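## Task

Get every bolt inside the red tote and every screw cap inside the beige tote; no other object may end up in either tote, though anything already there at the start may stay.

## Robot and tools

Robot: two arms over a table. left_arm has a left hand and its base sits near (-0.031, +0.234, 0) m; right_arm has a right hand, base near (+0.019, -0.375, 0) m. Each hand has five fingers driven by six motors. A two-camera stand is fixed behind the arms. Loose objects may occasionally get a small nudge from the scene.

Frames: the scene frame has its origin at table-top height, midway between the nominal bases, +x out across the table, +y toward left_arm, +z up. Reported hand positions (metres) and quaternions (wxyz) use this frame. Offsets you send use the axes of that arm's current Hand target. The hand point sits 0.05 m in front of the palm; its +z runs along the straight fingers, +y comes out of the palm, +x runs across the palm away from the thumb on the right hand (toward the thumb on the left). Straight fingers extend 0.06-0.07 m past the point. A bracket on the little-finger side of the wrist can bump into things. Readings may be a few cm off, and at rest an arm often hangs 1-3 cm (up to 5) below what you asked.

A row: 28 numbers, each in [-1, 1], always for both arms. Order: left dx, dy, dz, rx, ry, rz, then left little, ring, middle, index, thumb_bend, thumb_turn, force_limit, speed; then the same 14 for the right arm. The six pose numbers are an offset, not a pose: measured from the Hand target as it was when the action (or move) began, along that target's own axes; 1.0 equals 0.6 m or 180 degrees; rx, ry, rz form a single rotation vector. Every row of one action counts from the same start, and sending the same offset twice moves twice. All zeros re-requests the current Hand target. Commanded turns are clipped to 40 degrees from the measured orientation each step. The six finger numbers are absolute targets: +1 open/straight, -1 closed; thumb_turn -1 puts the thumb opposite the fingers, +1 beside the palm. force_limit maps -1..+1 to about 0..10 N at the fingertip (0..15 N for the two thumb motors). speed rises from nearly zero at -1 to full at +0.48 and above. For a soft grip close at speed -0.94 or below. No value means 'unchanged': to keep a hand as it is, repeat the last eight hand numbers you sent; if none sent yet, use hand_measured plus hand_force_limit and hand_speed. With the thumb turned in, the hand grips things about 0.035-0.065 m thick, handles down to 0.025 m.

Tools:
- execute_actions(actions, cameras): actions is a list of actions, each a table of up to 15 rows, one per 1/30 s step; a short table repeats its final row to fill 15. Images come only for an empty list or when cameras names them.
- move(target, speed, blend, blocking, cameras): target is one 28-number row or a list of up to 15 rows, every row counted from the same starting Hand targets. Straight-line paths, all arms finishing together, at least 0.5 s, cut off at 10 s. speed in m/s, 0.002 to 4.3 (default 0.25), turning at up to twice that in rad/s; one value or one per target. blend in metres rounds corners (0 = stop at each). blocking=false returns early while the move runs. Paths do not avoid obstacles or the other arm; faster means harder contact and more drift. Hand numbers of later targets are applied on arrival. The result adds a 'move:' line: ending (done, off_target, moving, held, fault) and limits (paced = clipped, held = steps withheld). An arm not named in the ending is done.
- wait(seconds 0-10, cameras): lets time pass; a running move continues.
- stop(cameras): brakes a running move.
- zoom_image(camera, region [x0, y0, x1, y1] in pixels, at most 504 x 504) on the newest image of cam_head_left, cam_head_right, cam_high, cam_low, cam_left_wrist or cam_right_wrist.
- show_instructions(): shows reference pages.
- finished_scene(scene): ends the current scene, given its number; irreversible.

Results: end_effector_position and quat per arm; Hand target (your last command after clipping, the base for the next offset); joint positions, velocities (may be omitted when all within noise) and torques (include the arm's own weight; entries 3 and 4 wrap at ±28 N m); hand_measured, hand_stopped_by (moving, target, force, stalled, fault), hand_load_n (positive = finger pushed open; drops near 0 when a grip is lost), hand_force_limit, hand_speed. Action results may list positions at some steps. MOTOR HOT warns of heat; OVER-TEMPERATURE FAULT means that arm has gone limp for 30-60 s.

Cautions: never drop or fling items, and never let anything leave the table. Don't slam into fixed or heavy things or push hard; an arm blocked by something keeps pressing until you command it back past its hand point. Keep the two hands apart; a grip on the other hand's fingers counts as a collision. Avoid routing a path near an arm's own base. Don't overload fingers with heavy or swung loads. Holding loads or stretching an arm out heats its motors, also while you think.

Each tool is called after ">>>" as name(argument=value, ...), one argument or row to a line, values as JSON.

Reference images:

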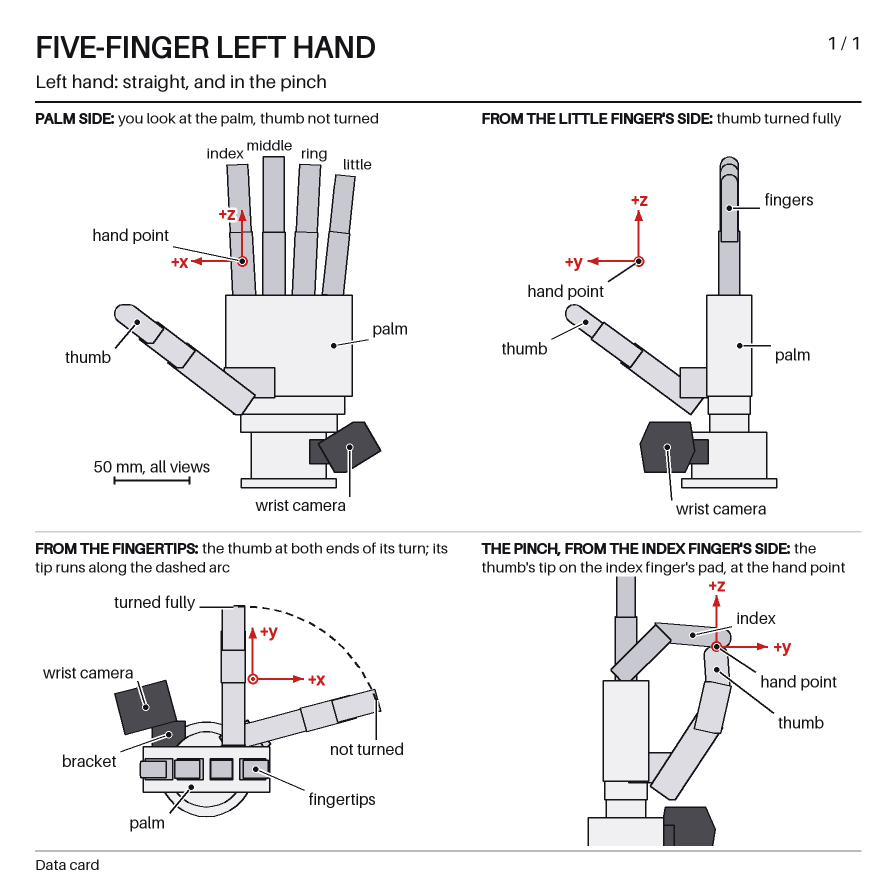

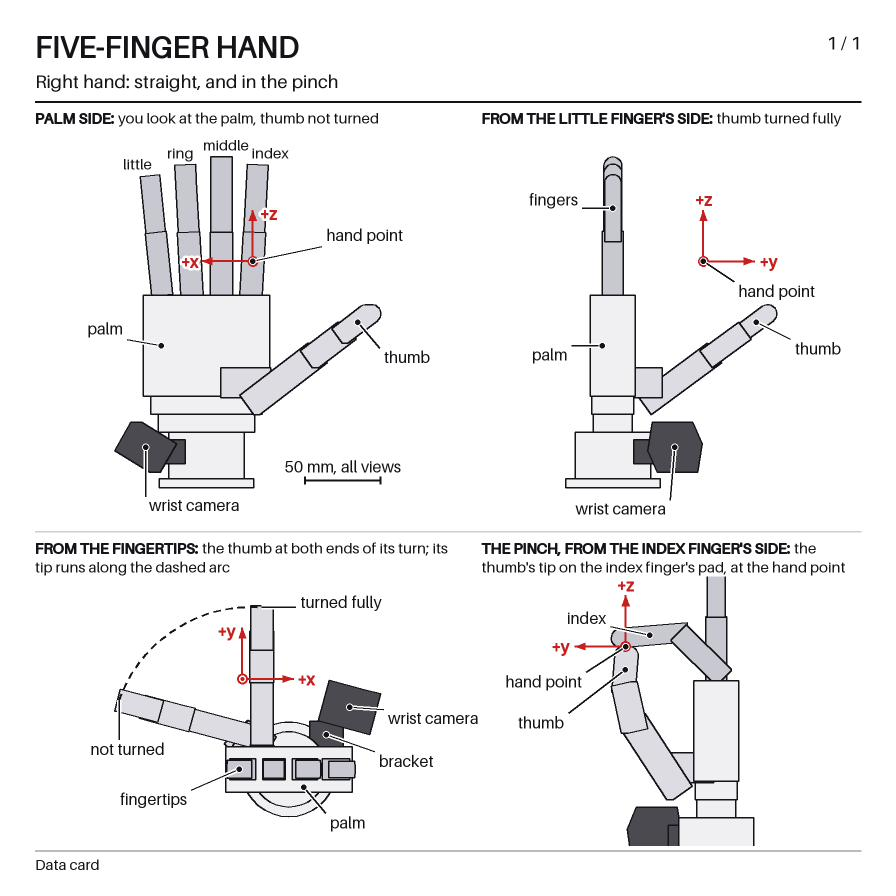

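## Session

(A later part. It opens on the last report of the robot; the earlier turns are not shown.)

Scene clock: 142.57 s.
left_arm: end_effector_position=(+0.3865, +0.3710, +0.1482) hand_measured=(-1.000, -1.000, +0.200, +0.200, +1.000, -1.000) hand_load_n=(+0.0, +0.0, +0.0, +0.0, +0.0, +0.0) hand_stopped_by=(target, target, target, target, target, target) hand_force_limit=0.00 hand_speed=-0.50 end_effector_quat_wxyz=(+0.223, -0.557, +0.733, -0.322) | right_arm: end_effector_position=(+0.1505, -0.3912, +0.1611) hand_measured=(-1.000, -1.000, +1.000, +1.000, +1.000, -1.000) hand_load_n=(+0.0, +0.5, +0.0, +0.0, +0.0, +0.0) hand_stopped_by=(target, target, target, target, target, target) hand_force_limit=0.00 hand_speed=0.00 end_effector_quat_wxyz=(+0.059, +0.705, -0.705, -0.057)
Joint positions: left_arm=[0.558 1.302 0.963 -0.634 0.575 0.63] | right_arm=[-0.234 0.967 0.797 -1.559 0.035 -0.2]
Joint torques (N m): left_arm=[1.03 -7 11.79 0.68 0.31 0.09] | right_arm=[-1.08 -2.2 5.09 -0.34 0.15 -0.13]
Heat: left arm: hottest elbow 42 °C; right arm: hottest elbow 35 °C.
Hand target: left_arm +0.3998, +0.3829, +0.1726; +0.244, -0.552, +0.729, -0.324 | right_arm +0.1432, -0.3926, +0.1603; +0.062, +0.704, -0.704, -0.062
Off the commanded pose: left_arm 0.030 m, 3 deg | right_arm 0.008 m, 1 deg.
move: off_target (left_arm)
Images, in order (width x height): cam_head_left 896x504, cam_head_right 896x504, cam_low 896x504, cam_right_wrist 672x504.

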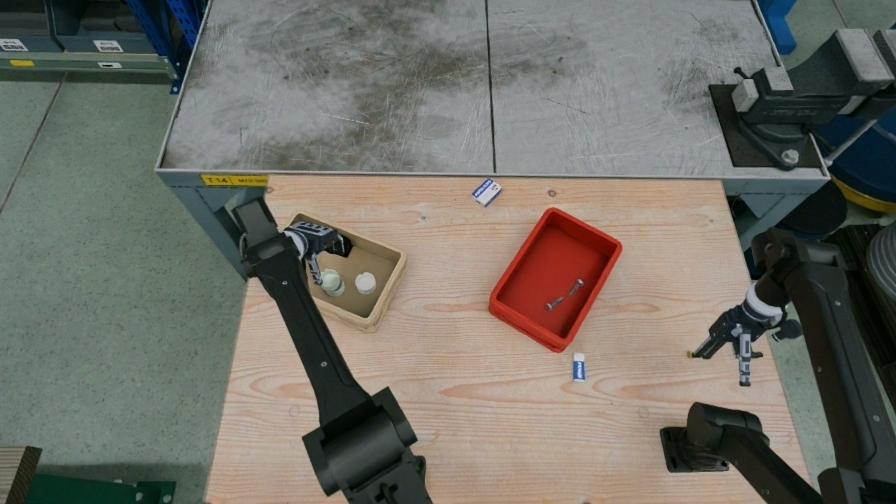

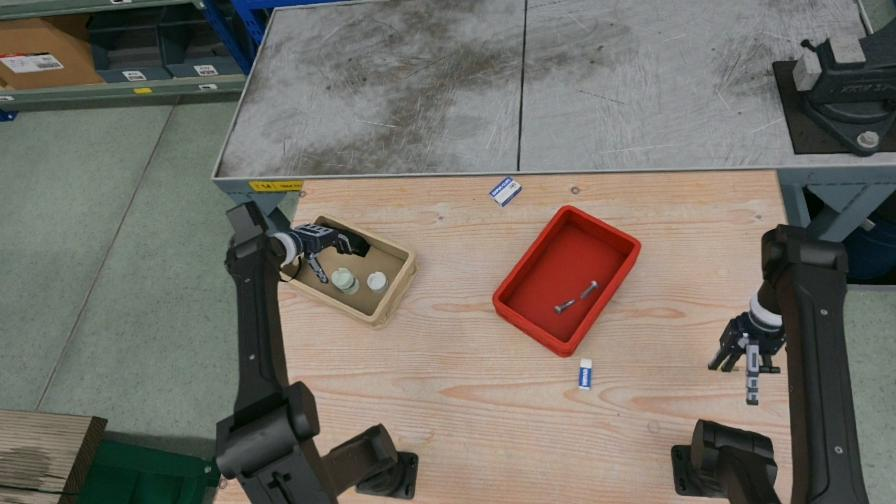

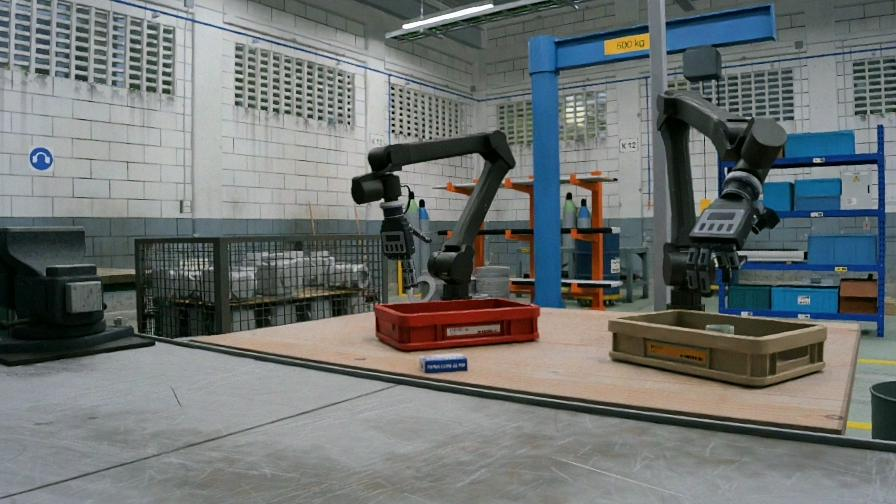

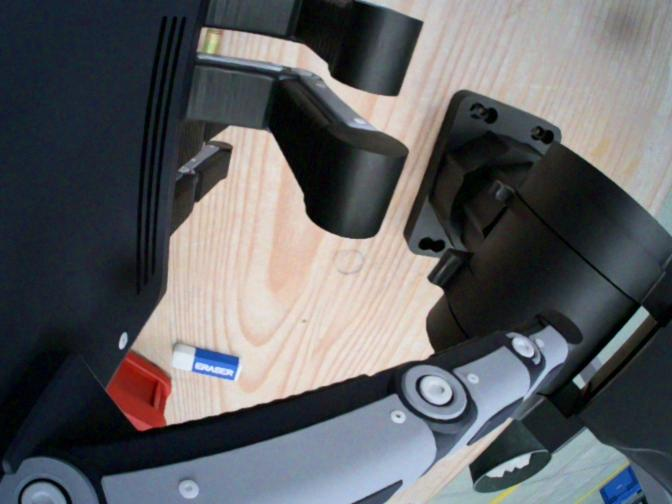

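>>> zoom_image(
  camera="cam_head_left",
  region=[660, 290, 800, 410],
)

>>> zoom_image(
  camera="cam_head_right",
  region=[680, 300, 820, 420],
)

Scaled by 3.600 from the camera's 896x504 image, which has a finer 1280x720 frame.

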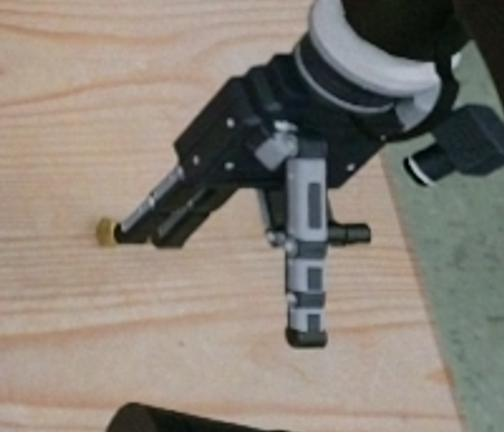

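Scaled by 3.600 from the camera's 896x504 image, which has a finer 1280x720 frame.

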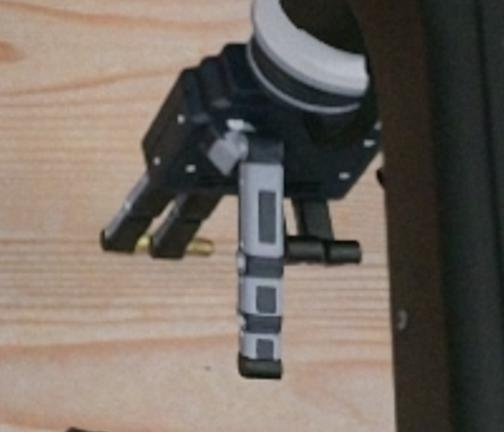

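>>> move(
  target=[0,0,0,0,0,0,-1,-1,0.2,0.2,1,-1,0,-0.5,0.0433,0.0017,0.0763,0,0,0,-1,-1,1,1,1,-1,0,0],
  speed=0.15,
  cameras=["cam_head_left","cam_head_right","cam_low"],
)

>>> zoom_image(
  camera="cam_head_left",
  region=[660, 290, 800, 410],
)

>>> zoom_image(
  camera="cam_head_right",
  region=[680, 300, 820, 420],
)

>>> zoom_image(
  camera="cam_low",
  region=[330, 200, 450, 320],
)

Scene clock: 144.50 s.
left_arm: end_effector_position=(+0.3865, +0.3710, +0.1482) hand_measured=(-1.000, -1.000, +0.200, +0.200, +1.000, -1.000) hand_load_n=(+0.0, +0.0, +0.0, +0.0, +0.0, +0.0) hand_stopped_by=(target, target, target, target, target, target) hand_force_limit=0.00 hand_speed=-0.50 end_effector_quat_wxyz=(+0.223, -0.557, +0.733, -0.322) | right_arm: end_effector_position=(+0.1367, -0.4166, +0.1208) hand_measured=(-1.000, -1.000, +1.000, +1.000, +1.000, -1.000) hand_load_n=(+0.0, +0.0, +0.0, +0.0, +0.0, +0.0) hand_stopped_by=(target, target, target, target, target, target) hand_force_limit=0.00 hand_speed=0.00 end_effector_quat_wxyz=(+0.058, +0.704, -0.705, -0.054)
Joint positions: left_arm=[0.558 1.302 0.963 -0.634 0.575 0.63] | right_arm=[-0.359 0.969 0.691 -1.441 0.057 -0.322]
Joint torques (N m): left_arm=[0.91 -7.06 11.82 0.69 0.31 0.09] | right_arm=[-0.85 -0.03 5.03 0.54 0.18 -0.17]
Heat: left arm: hottest elbow 42 °C; right arm: hottest elbow 35 °C.
Hand target: left_arm +0.3998, +0.3829, +0.1726; +0.244, -0.552, +0.729, -0.324 | right_arm +0.1342, -0.4186, +0.1154; +0.062, +0.704, -0.705, -0.062
Off the commanded pose: left_arm 0.030 m, 3 deg | right_arm 0.006 m, 1 deg.
move: off_target (left_arm)
Images, in order (width x height): cam_head_left 896x504, cam_head_right 896x504, cam_low 896x504.

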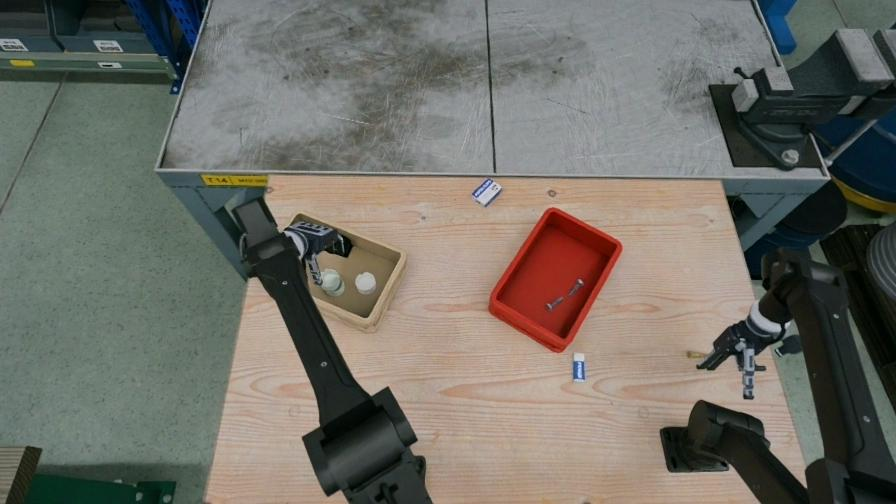

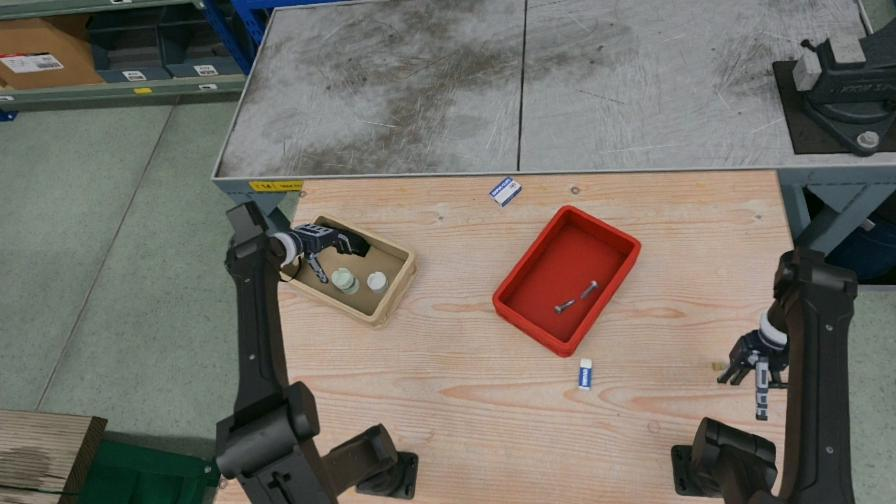

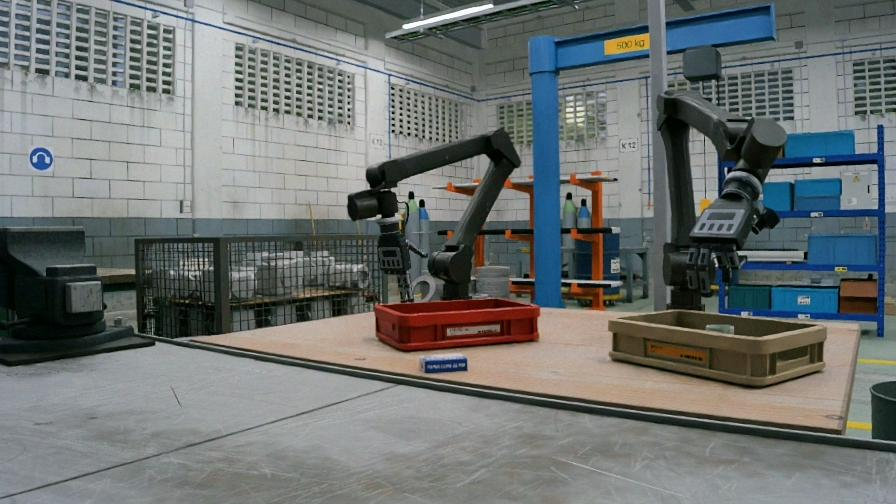

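Scaled by 3.600 from the camera's 896x504 image, which has a finer 1280x720 frame.

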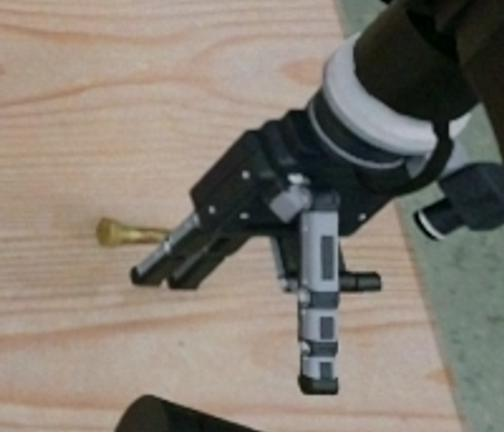

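Scaled by 3.600 from the camera's 896x504 image, which has a finer 1280x720 frame.

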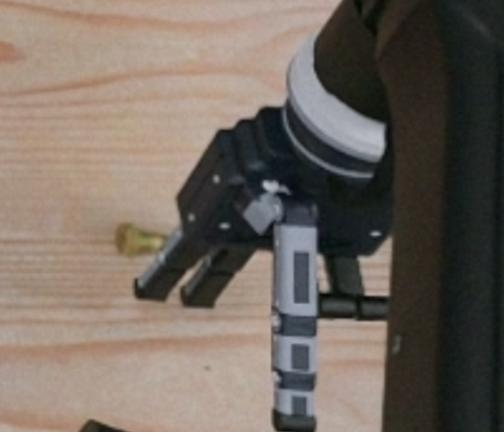

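Scaled by 4.200 from the camera's 896x504 image, which has a finer 1280x720 frame.

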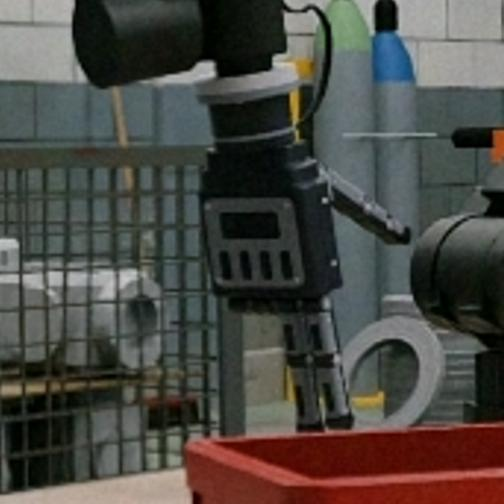

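>>> move(
  target=[0,0,0,0,0,0,-1,-1,0.2,0.2,1,-1,0,-0.5,0,-0.0063,0.0357,0,0,0,-1,-1,1,1,1,-1,0,0],
  speed=0.08,
  cameras=["cam_head_left","cam_head_right","cam_low"],
)

>>> zoom_image(
  camera="cam_head_left",
  region=[660, 290, 800, 410],
)

>>> zoom_image(
  camera="cam_head_right",
  region=[680, 300, 820, 420],
)

Scene clock: 145.87 s.
left_arm: end_effector_position=(+0.3865, +0.3710, +0.1482) hand_measured=(-1.000, -1.000, +0.200, +0.200, +1.000, -1.000) hand_load_n=(+0.0, +0.0, +0.0, +0.0, +0.0, +0.0) hand_stopped_by=(target, target, target, target, target, target) hand_force_limit=0.00 hand_speed=-0.50 end_effector_quat_wxyz=(+0.223, -0.557, +0.733, -0.322) | right_arm: end_effector_position=(+0.1372, -0.4168, +0.0989) hand_measured=(-1.000, -1.000, +1.000, +1.000, +1.000, -1.000) hand_load_n=(+0.0, +0.0, +0.0, +0.0, +0.0, +0.0) hand_stopped_by=(target, target, target, target, target, target) hand_force_limit=0.00 hand_speed=0.00 end_effector_quat_wxyz=(+0.058, +0.705, -0.705, -0.054)
Joint positions: left_arm=[0.558 1.302 0.963 -0.634 0.575 0.63] | right_arm=[-0.359 0.994 0.645 -1.37 0.057 -0.323]
Joint torques (N m): left_arm=[0.97 -7.06 11.81 0.69 0.31 0.1] | right_arm=[-0.79 -0.15 4.85 0.64 0.11 -0.19]
Heat: left arm: hottest elbow 42 °C; right arm: hottest elbow 35 °C.
Hand target: left_arm +0.3998, +0.3829, +0.1726; +0.244, -0.552, +0.729, -0.324 | right_arm +0.1343, -0.4186, +0.0936; +0.062, +0.704, -0.704, -0.062
Off the commanded pose: left_arm 0.030 m, 3 deg | right_arm 0.006 m, 1 deg.
move: off_target (left_arm)
Images, in order (width x height): cam_head_left 896x504, cam_head_right 896x504, cam_low 896x504.

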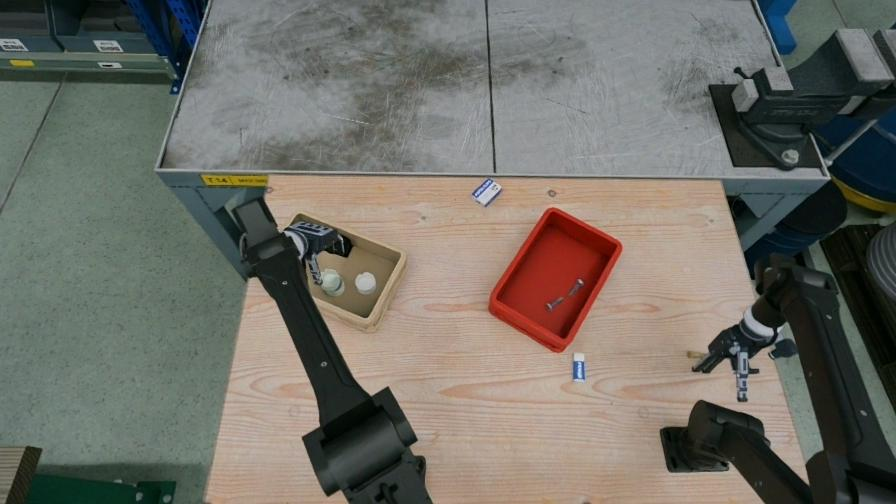

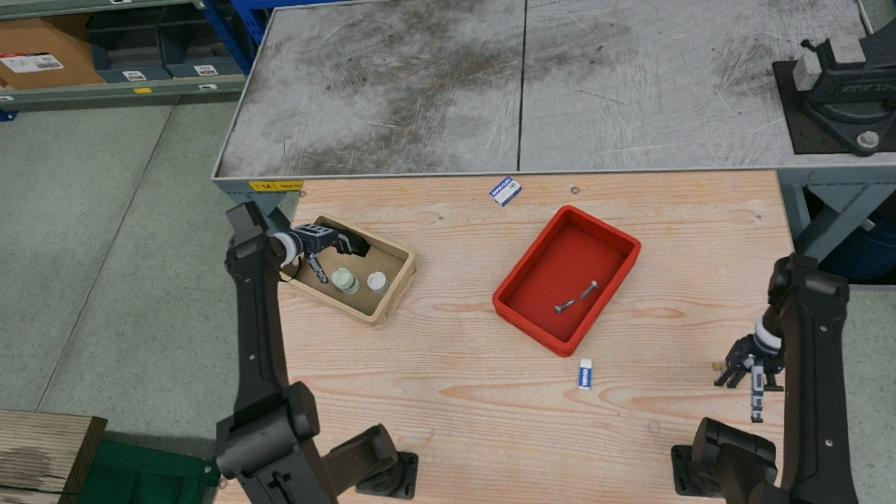

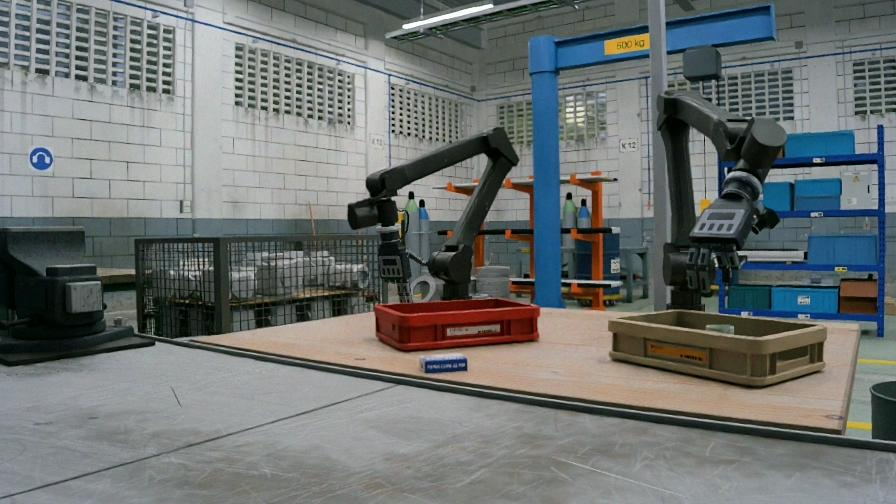

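Scaled by 3.600 from the camera's 896x504 image, which has a finer 1280x720 frame.

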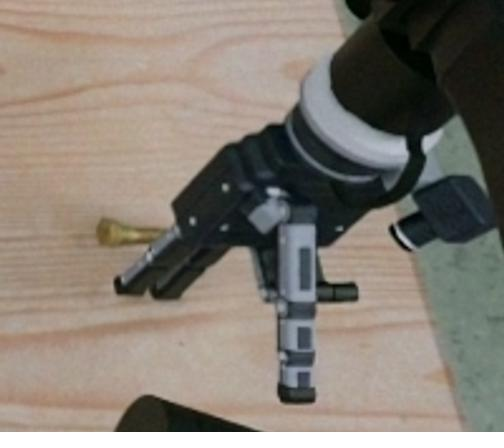

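Scaled by 3.600 from the camera's 896x504 image, which has a finer 1280x720 frame.

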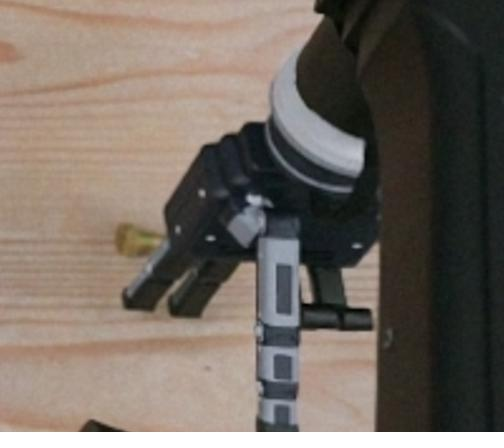

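>>> move(
  target=[0,0,0,0,0,0,-1,-1,0.2,0.2,1,-1,0,-0.5,0.0002,-0.1311,-0.0233,0,0,0,-1,-1,1,1,1,-1,0,0],
  speed=0.08,
  cameras=["cam_head_left","cam_head_right","cam_low"],
)

>>> zoom_image(
  camera="cam_head_left",
  region=[650, 270, 790, 390],
)

>>> zoom_image(
  camera="cam_head_right",
  region=[680, 280, 820, 400],
)

Scene clock: 147.70 s.
left_arm: end_effector_position=(+0.3865, +0.3710, +0.1482) hand_measured=(-1.000, -1.000, +0.200, +0.200, +1.000, -1.000) hand_load_n=(+0.0, +0.0, +0.0, +0.0, +0.0, +0.0) hand_stopped_by=(target, target, target, target, target, target) hand_force_limit=0.00 hand_speed=-0.50 end_effector_quat_wxyz=(+0.223, -0.557, +0.733, -0.322) | right_arm: end_effector_position=(+0.1948, -0.4171, +0.0889) hand_measured=(-1.000, -1.000, +1.000, +1.000, +1.000, -1.000) hand_load_n=(+0.0, +0.0, +0.0, +0.0, +0.0, +0.0) hand_stopped_by=(target, target, target, target, target, target) hand_force_limit=0.00 hand_speed=0.00 end_effector_quat_wxyz=(+0.069, +0.704, -0.703, -0.075)
Joint positions: left_arm=[0.558 1.302 0.963 -0.634 0.575 0.63] | right_arm=[-0.294 1.224 0.761 -1.307 0.045 -0.26]
Joint torques (N m): left_arm=[1.03 -7 11.82 0.68 0.31 0.09] | right_arm=[0.67 -3.37 8.16 0.42 0.05 0.05]
Heat: left arm: hottest elbow 43 °C; right arm: hottest elbow 35 °C.
Hand target: left_arm +0.3998, +0.3829, +0.1726; +0.244, -0.552, +0.729, -0.324 | right_arm +0.2141, -0.4187, +0.0937; +0.062, +0.704, -0.705, -0.062
Off the commanded pose: left_arm 0.030 m, 3 deg | right_arm 0.020 m, 2 deg.
move: off_target (left_arm, right_arm)
Images, in order (width x height): cam_head_left 896x504, cam_head_right 896x504, cam_low 896x504.

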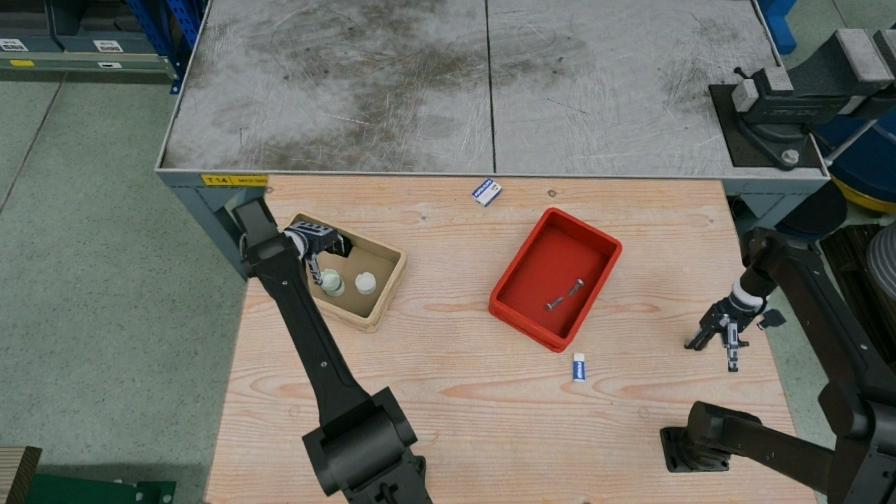

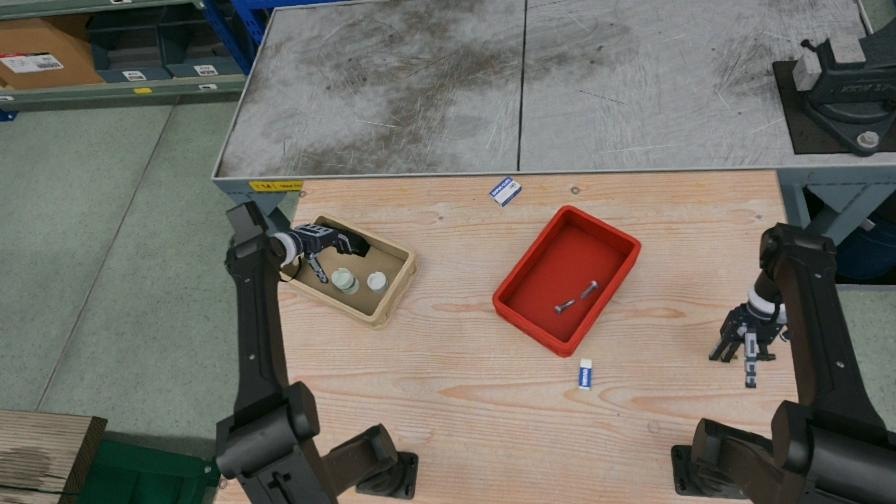

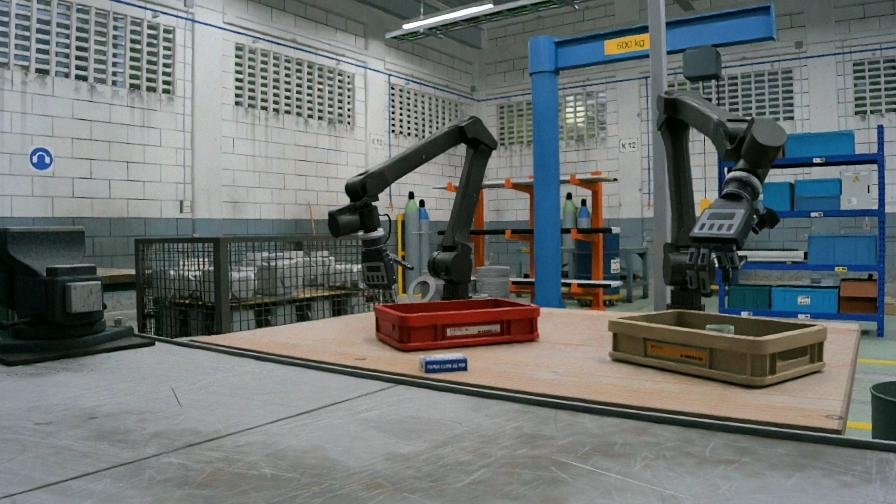

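Scaled by 3.600 from the camera's 896x504 image, which has a finer 1280x720 frame.

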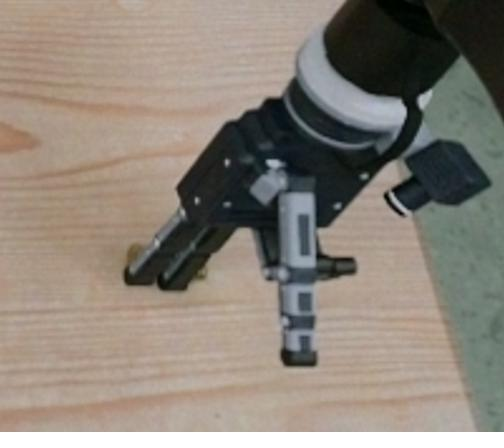

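Scaled by 3.600 from the camera's 896x504 image, which has a finer 1280x720 frame.

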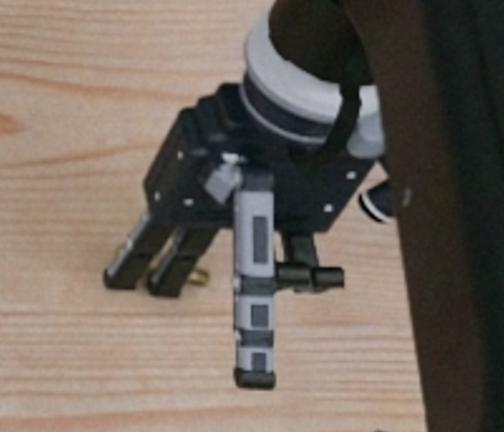

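>>> move(
  target=[0,0,0,0,0,0,-1,-1,0.2,0.2,1,-1,0,-0.5,0.0002,-0.1947,-0.0464,0,0,0,-1,-1,1,1,1,-1,0,0],
  speed=0.08,
  cameras=["cam_head_left","cam_head_right"],
)

>>> zoom_image(
  camera="cam_head_left",
  region=[640, 230, 780, 350],
)

>>> zoom_image(
  camera="cam_head_right",
  region=[660, 240, 800, 360],
)

Scene clock: 150.13 s.
left_arm: end_effector_position=(+0.3865, +0.3710, +0.1482) hand_measured=(-1.000, -1.000, +0.200, +0.200, +1.000, -1.000) hand_load_n=(+0.0, +0.0, +0.0, +0.0, +0.0, +0.0) hand_stopped_by=(target, target, target, target, target, target) hand_force_limit=0.00 hand_speed=-0.50 end_effector_quat_wxyz=(+0.223, -0.557, +0.733, -0.322) | right_arm: end_effector_position=(+0.3195, -0.4210, +0.0974) hand_measured=(-1.000, -1.000, +1.000, +1.000, +1.000, -1.000) hand_load_n=(+0.0, +0.5, +0.0, +0.0, +0.0, +0.0) hand_stopped_by=(target, target, target, target, target, target) hand_force_limit=0.00 hand_speed=0.00 end_effector_quat_wxyz=(+0.063, +0.704, -0.704, -0.064)
Joint positions: left_arm=[0.558 1.302 0.963 -0.634 0.575 0.63] | right_arm=[-0.222 1.516 1.079 -1.31 0.033 -0.189]
Joint torques (N m): left_arm=[0.97 -7.06 11.81 0.72 0.31 0.09] | right_arm=[1.03 -8 8.27 0.03 -0.01 -0.02]
Heat: left arm: hottest elbow 43 °C; right arm: hottest elbow 35 °C.
Hand target: left_arm +0.3998, +0.3829, +0.1726; +0.244, -0.552, +0.729, -0.324 | right_arm +0.3341, -0.4188, +0.1008; +0.062, +0.704, -0.704, -0.062
Off the commanded pose: left_arm 0.030 m, 3 deg | right_arm 0.015 m, 0 deg.
move: off_target (left_arm, right_arm)
Images, in order (width x height): cam_head_left 896x504, cam_head_right 896x504.

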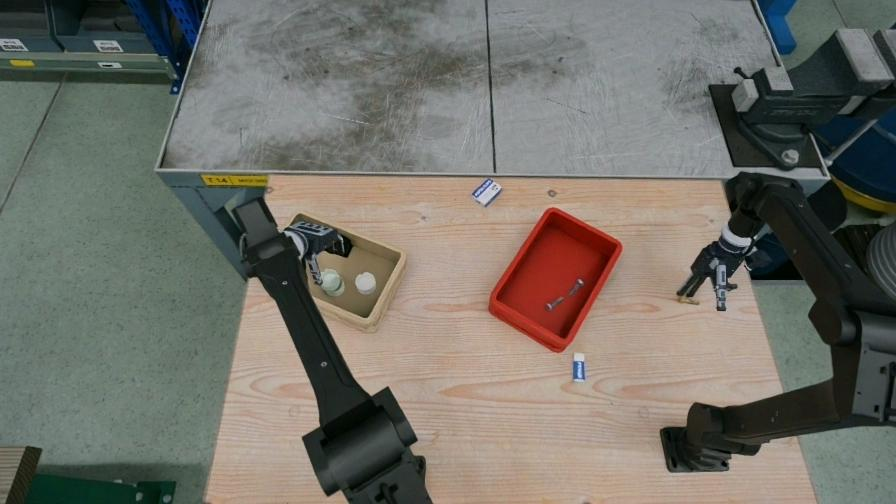

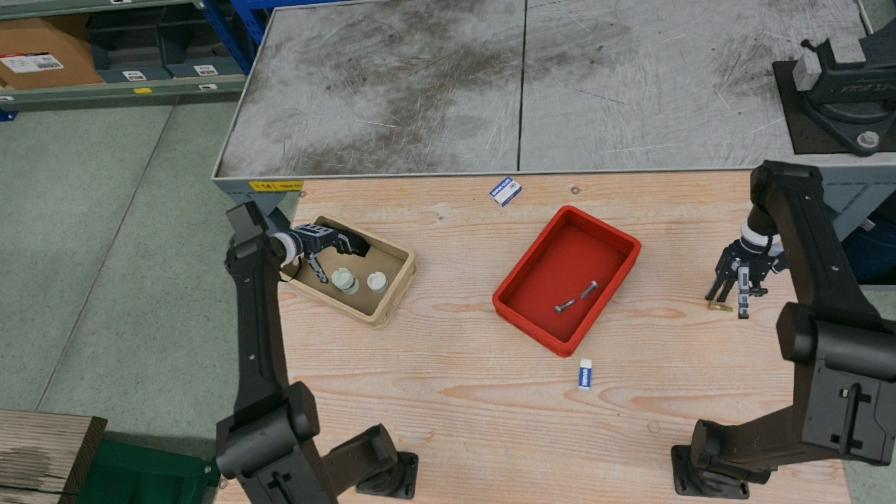

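Scaled by 3.600 from the camera's 896x504 image, which has a finer 1280x720 frame.

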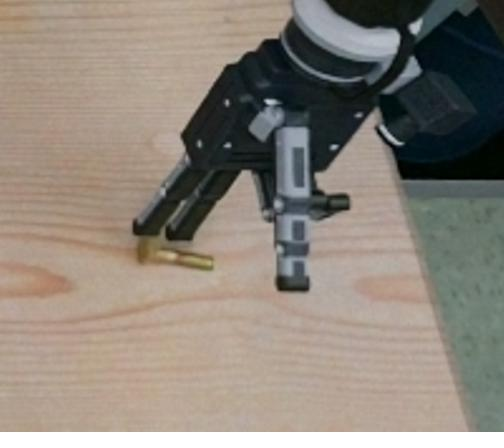

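Scaled by 3.600 from the camera's 896x504 image, which has a finer 1280x720 frame.

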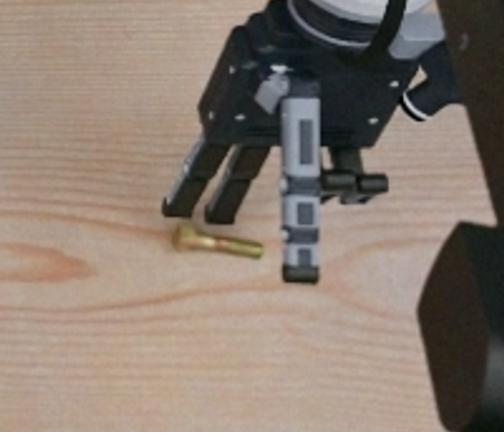

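>>> move(
  target=[0,0,0,0,0,0,-1,-1,0.2,0.2,1,-1,0,-0.5,0.0217,-0.0397,-0.0239,0.2882,0.0158,0.0552,-1,-1,-0.3,-0.3,1,-1,0,0],
  speed=0.35,
  cameras=["cam_head_left","cam_head_right","cam_right_wrist"],
)

>>> zoom_image(
  camera="cam_head_left",
  region=[640, 230, 780, 350],
)

>>> zoom_image(
  camera="cam_head_right",
  region=[660, 240, 800, 360],
)

Scene clock: 152.90 s.
left_arm: end_effector_position=(+0.3865, +0.3710, +0.1482) hand_measured=(-1.000, -1.000, +0.200, +0.200, +1.000, -1.000) hand_load_n=(+0.0, +0.0, +0.0, +0.0, +0.0, +0.0) hand_stopped_by=(target, target, target, target, target, target) hand_force_limit=0.00 hand_speed=-0.50 end_effector_quat_wxyz=(+0.223, -0.557, +0.733, -0.322) | right_arm: end_effector_position=(+0.3604, -0.4290, +0.1103) hand_measured=(-1.000, -1.000, -0.300, -0.300, +1.000, -1.000) hand_load_n=(+0.0, +0.0, +0.0, +0.0, +0.0, +0.0) hand_stopped_by=(target, target, target, target, target, target) hand_force_limit=0.00 hand_speed=0.00 end_effector_quat_wxyz=(+0.225, -0.610, +0.710, -0.269)
Joint positions: left_arm=[0.558 1.302 0.963 -0.634 0.575 0.63] | right_arm=[-0.297 0.948 0.614 -0.523 -0.067 -0.089]
Joint torques (N m): left_arm=[1.03 -7.06 11.81 0.68 0.3 0.09] | right_arm=[-0.62 -3.49 5.96 2.89 -0.07 -0.06]
Heat: left arm: hottest elbow 43 °C; right arm: hottest elbow 35 °C.
Hand target: left_arm +0.3998, +0.3829, +0.1726; +0.244, -0.552, +0.729, -0.324 | right_arm +0.3600, -0.4318, +0.1109; +0.230, -0.600, +0.715, -0.275
Off the commanded pose: left_arm 0.030 m, 3 deg | right_arm 0.003 m, 2 deg.
move: off_target (left_arm)
Images, in order (width x height): cam_head_left 896x504, cam_head_right 896x504, cam_right_wrist 672x504.

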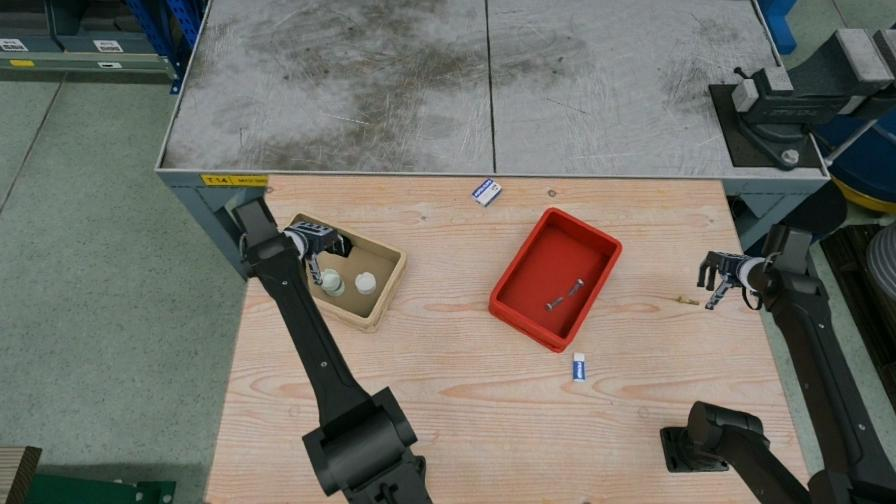

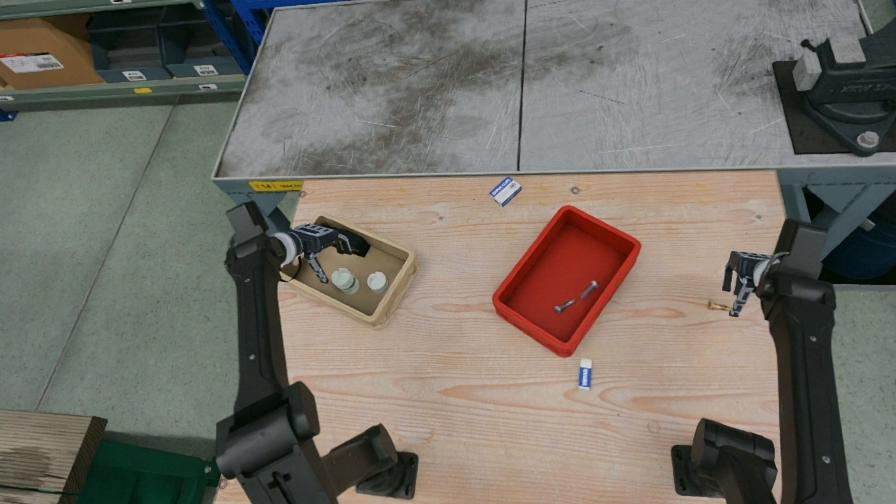

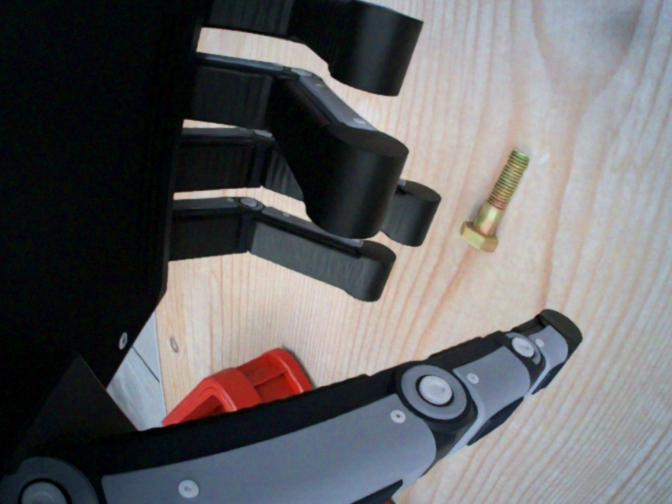

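Scaled by 3.600 from the camera's 896x504 image, which has a finer 1280x720 frame.

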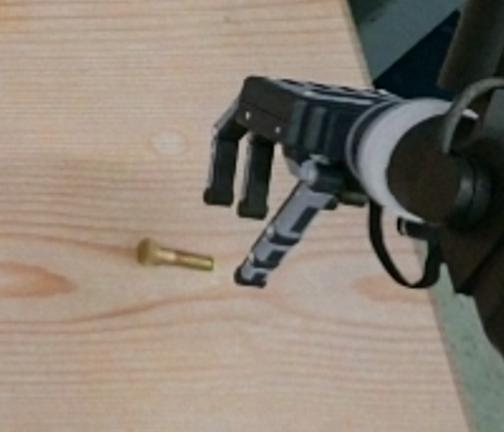

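Scaled by 3.600 from the camera's 896x504 image, which has a finer 1280x720 frame.

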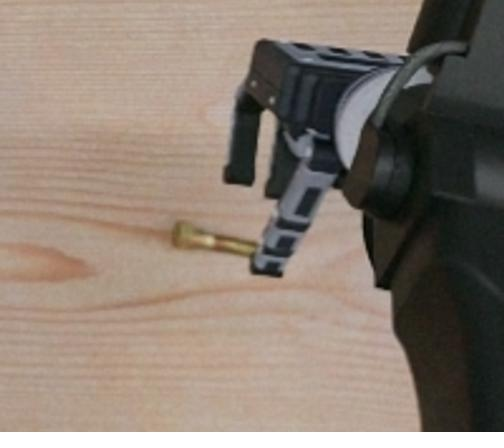

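>>> move(
  target=[0,0,0,0,0,0,-1,-1,0.2,0.2,1,-1,0,-0.5,0.0165,0.0640,0.0904,0,0,0,-1,-1,-0.3,-0.3,1,-1,0,0],
  speed=0.15,
  cameras=["cam_head_left","cam_head_right","cam_right_wrist"],
)

>>> zoom_image(
  camera="cam_head_left",
  region=[640, 230, 780, 350],
)

>>> zoom_image(
  camera="cam_head_right",
  region=[660, 240, 800, 360],
)

Scene clock: 154.97 s.
left_arm: end_effector_position=(+0.3865, +0.3710, +0.1482) hand_measured=(-1.000, -1.000, +0.200, +0.200, +1.000, -1.000) hand_load_n=(+0.0, +0.0, +0.0, +0.0, +0.0, +0.0) hand_stopped_by=(target, target, target, target, target, target) hand_force_limit=0.00 hand_speed=-0.50 end_effector_quat_wxyz=(+0.223, -0.557, +0.733, -0.322) | right_arm: end_effector_position=(+0.3678, -0.4388, +0.0526) hand_measured=(-1.000, -1.000, -0.300, -0.300, +1.000, -1.000) hand_load_n=(+0.0, +0.0, +0.0, +0.0, +0.0, +0.0) hand_stopped_by=(target, target, target, target, target, target) hand_force_limit=0.00 hand_speed=0.00 end_effector_quat_wxyz=(+0.235, -0.599, +0.714, -0.276)
Joint positions: left_arm=[0.558 1.302 0.963 -0.634 0.575 0.63] | right_arm=[-0.33 1.062 0.501 -0.271 -0.089 -0.09]
Joint torques (N m): left_arm=[0.97 -7.12 11.81 0.69 0.3 0.09] | right_arm=[-1.38 -2.2 5.64 2.48 -0.06 -0.21]
Heat: left arm: hottest elbow 43 °C; right arm: hottest elbow 35 °C.
Hand target: left_arm +0.3998, +0.3829, +0.1726; +0.244, -0.552, +0.729, -0.324 | right_arm +0.3660, -0.4428, +0.0448; +0.230, -0.600, +0.715, -0.274
Off the commanded pose: left_arm 0.030 m, 3 deg | right_arm 0.009 m, 1 deg.
move: off_target (left_arm)
Images, in order (width x height): cam_head_left 896x504, cam_head_right 896x504, cam_right_wrist 672x504.

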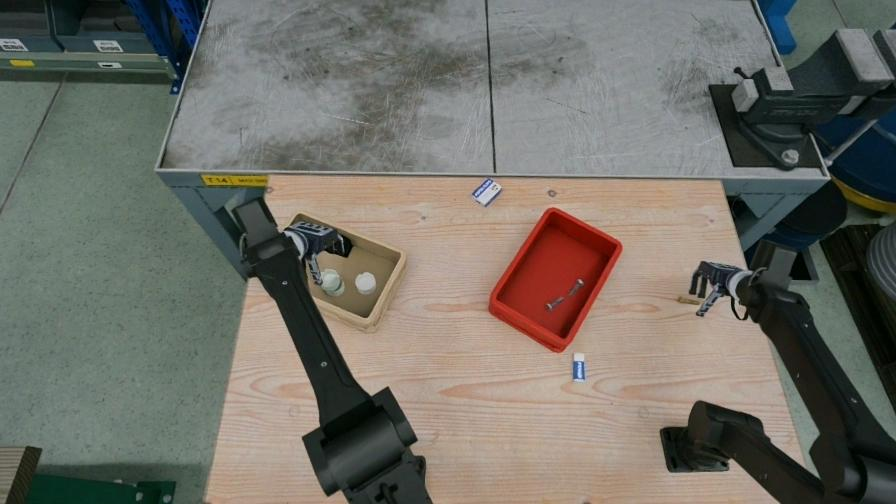

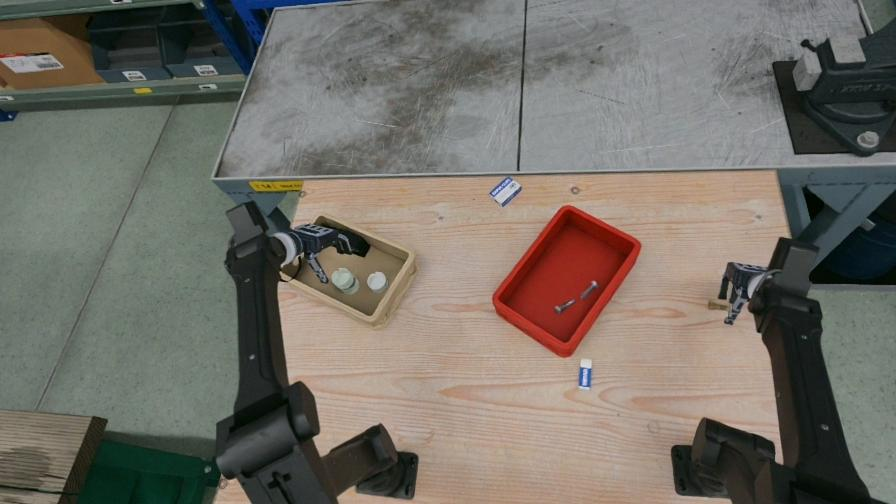

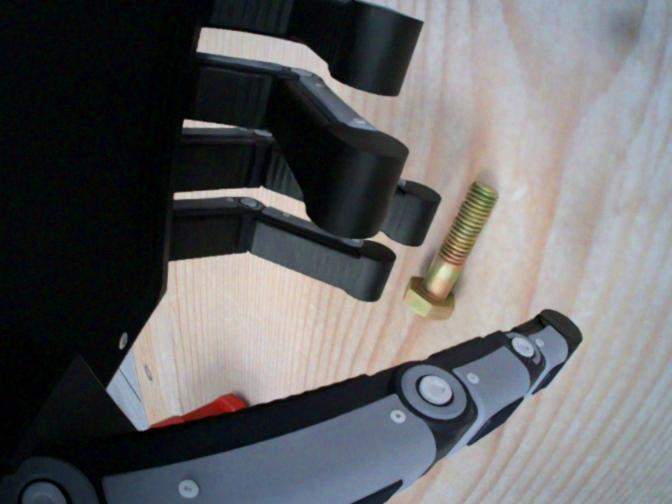

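Scaled by 3.600 from the camera's 896x504 image, which has a finer 1280x720 frame.

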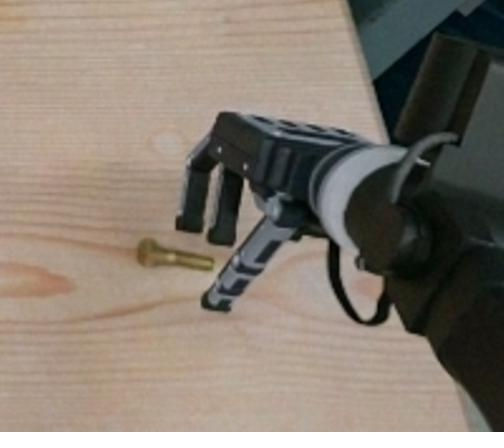

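Scaled by 3.600 from the camera's 896x504 image, which has a finer 1280x720 frame.

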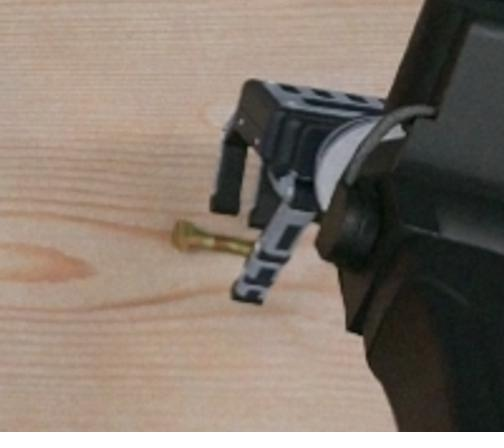

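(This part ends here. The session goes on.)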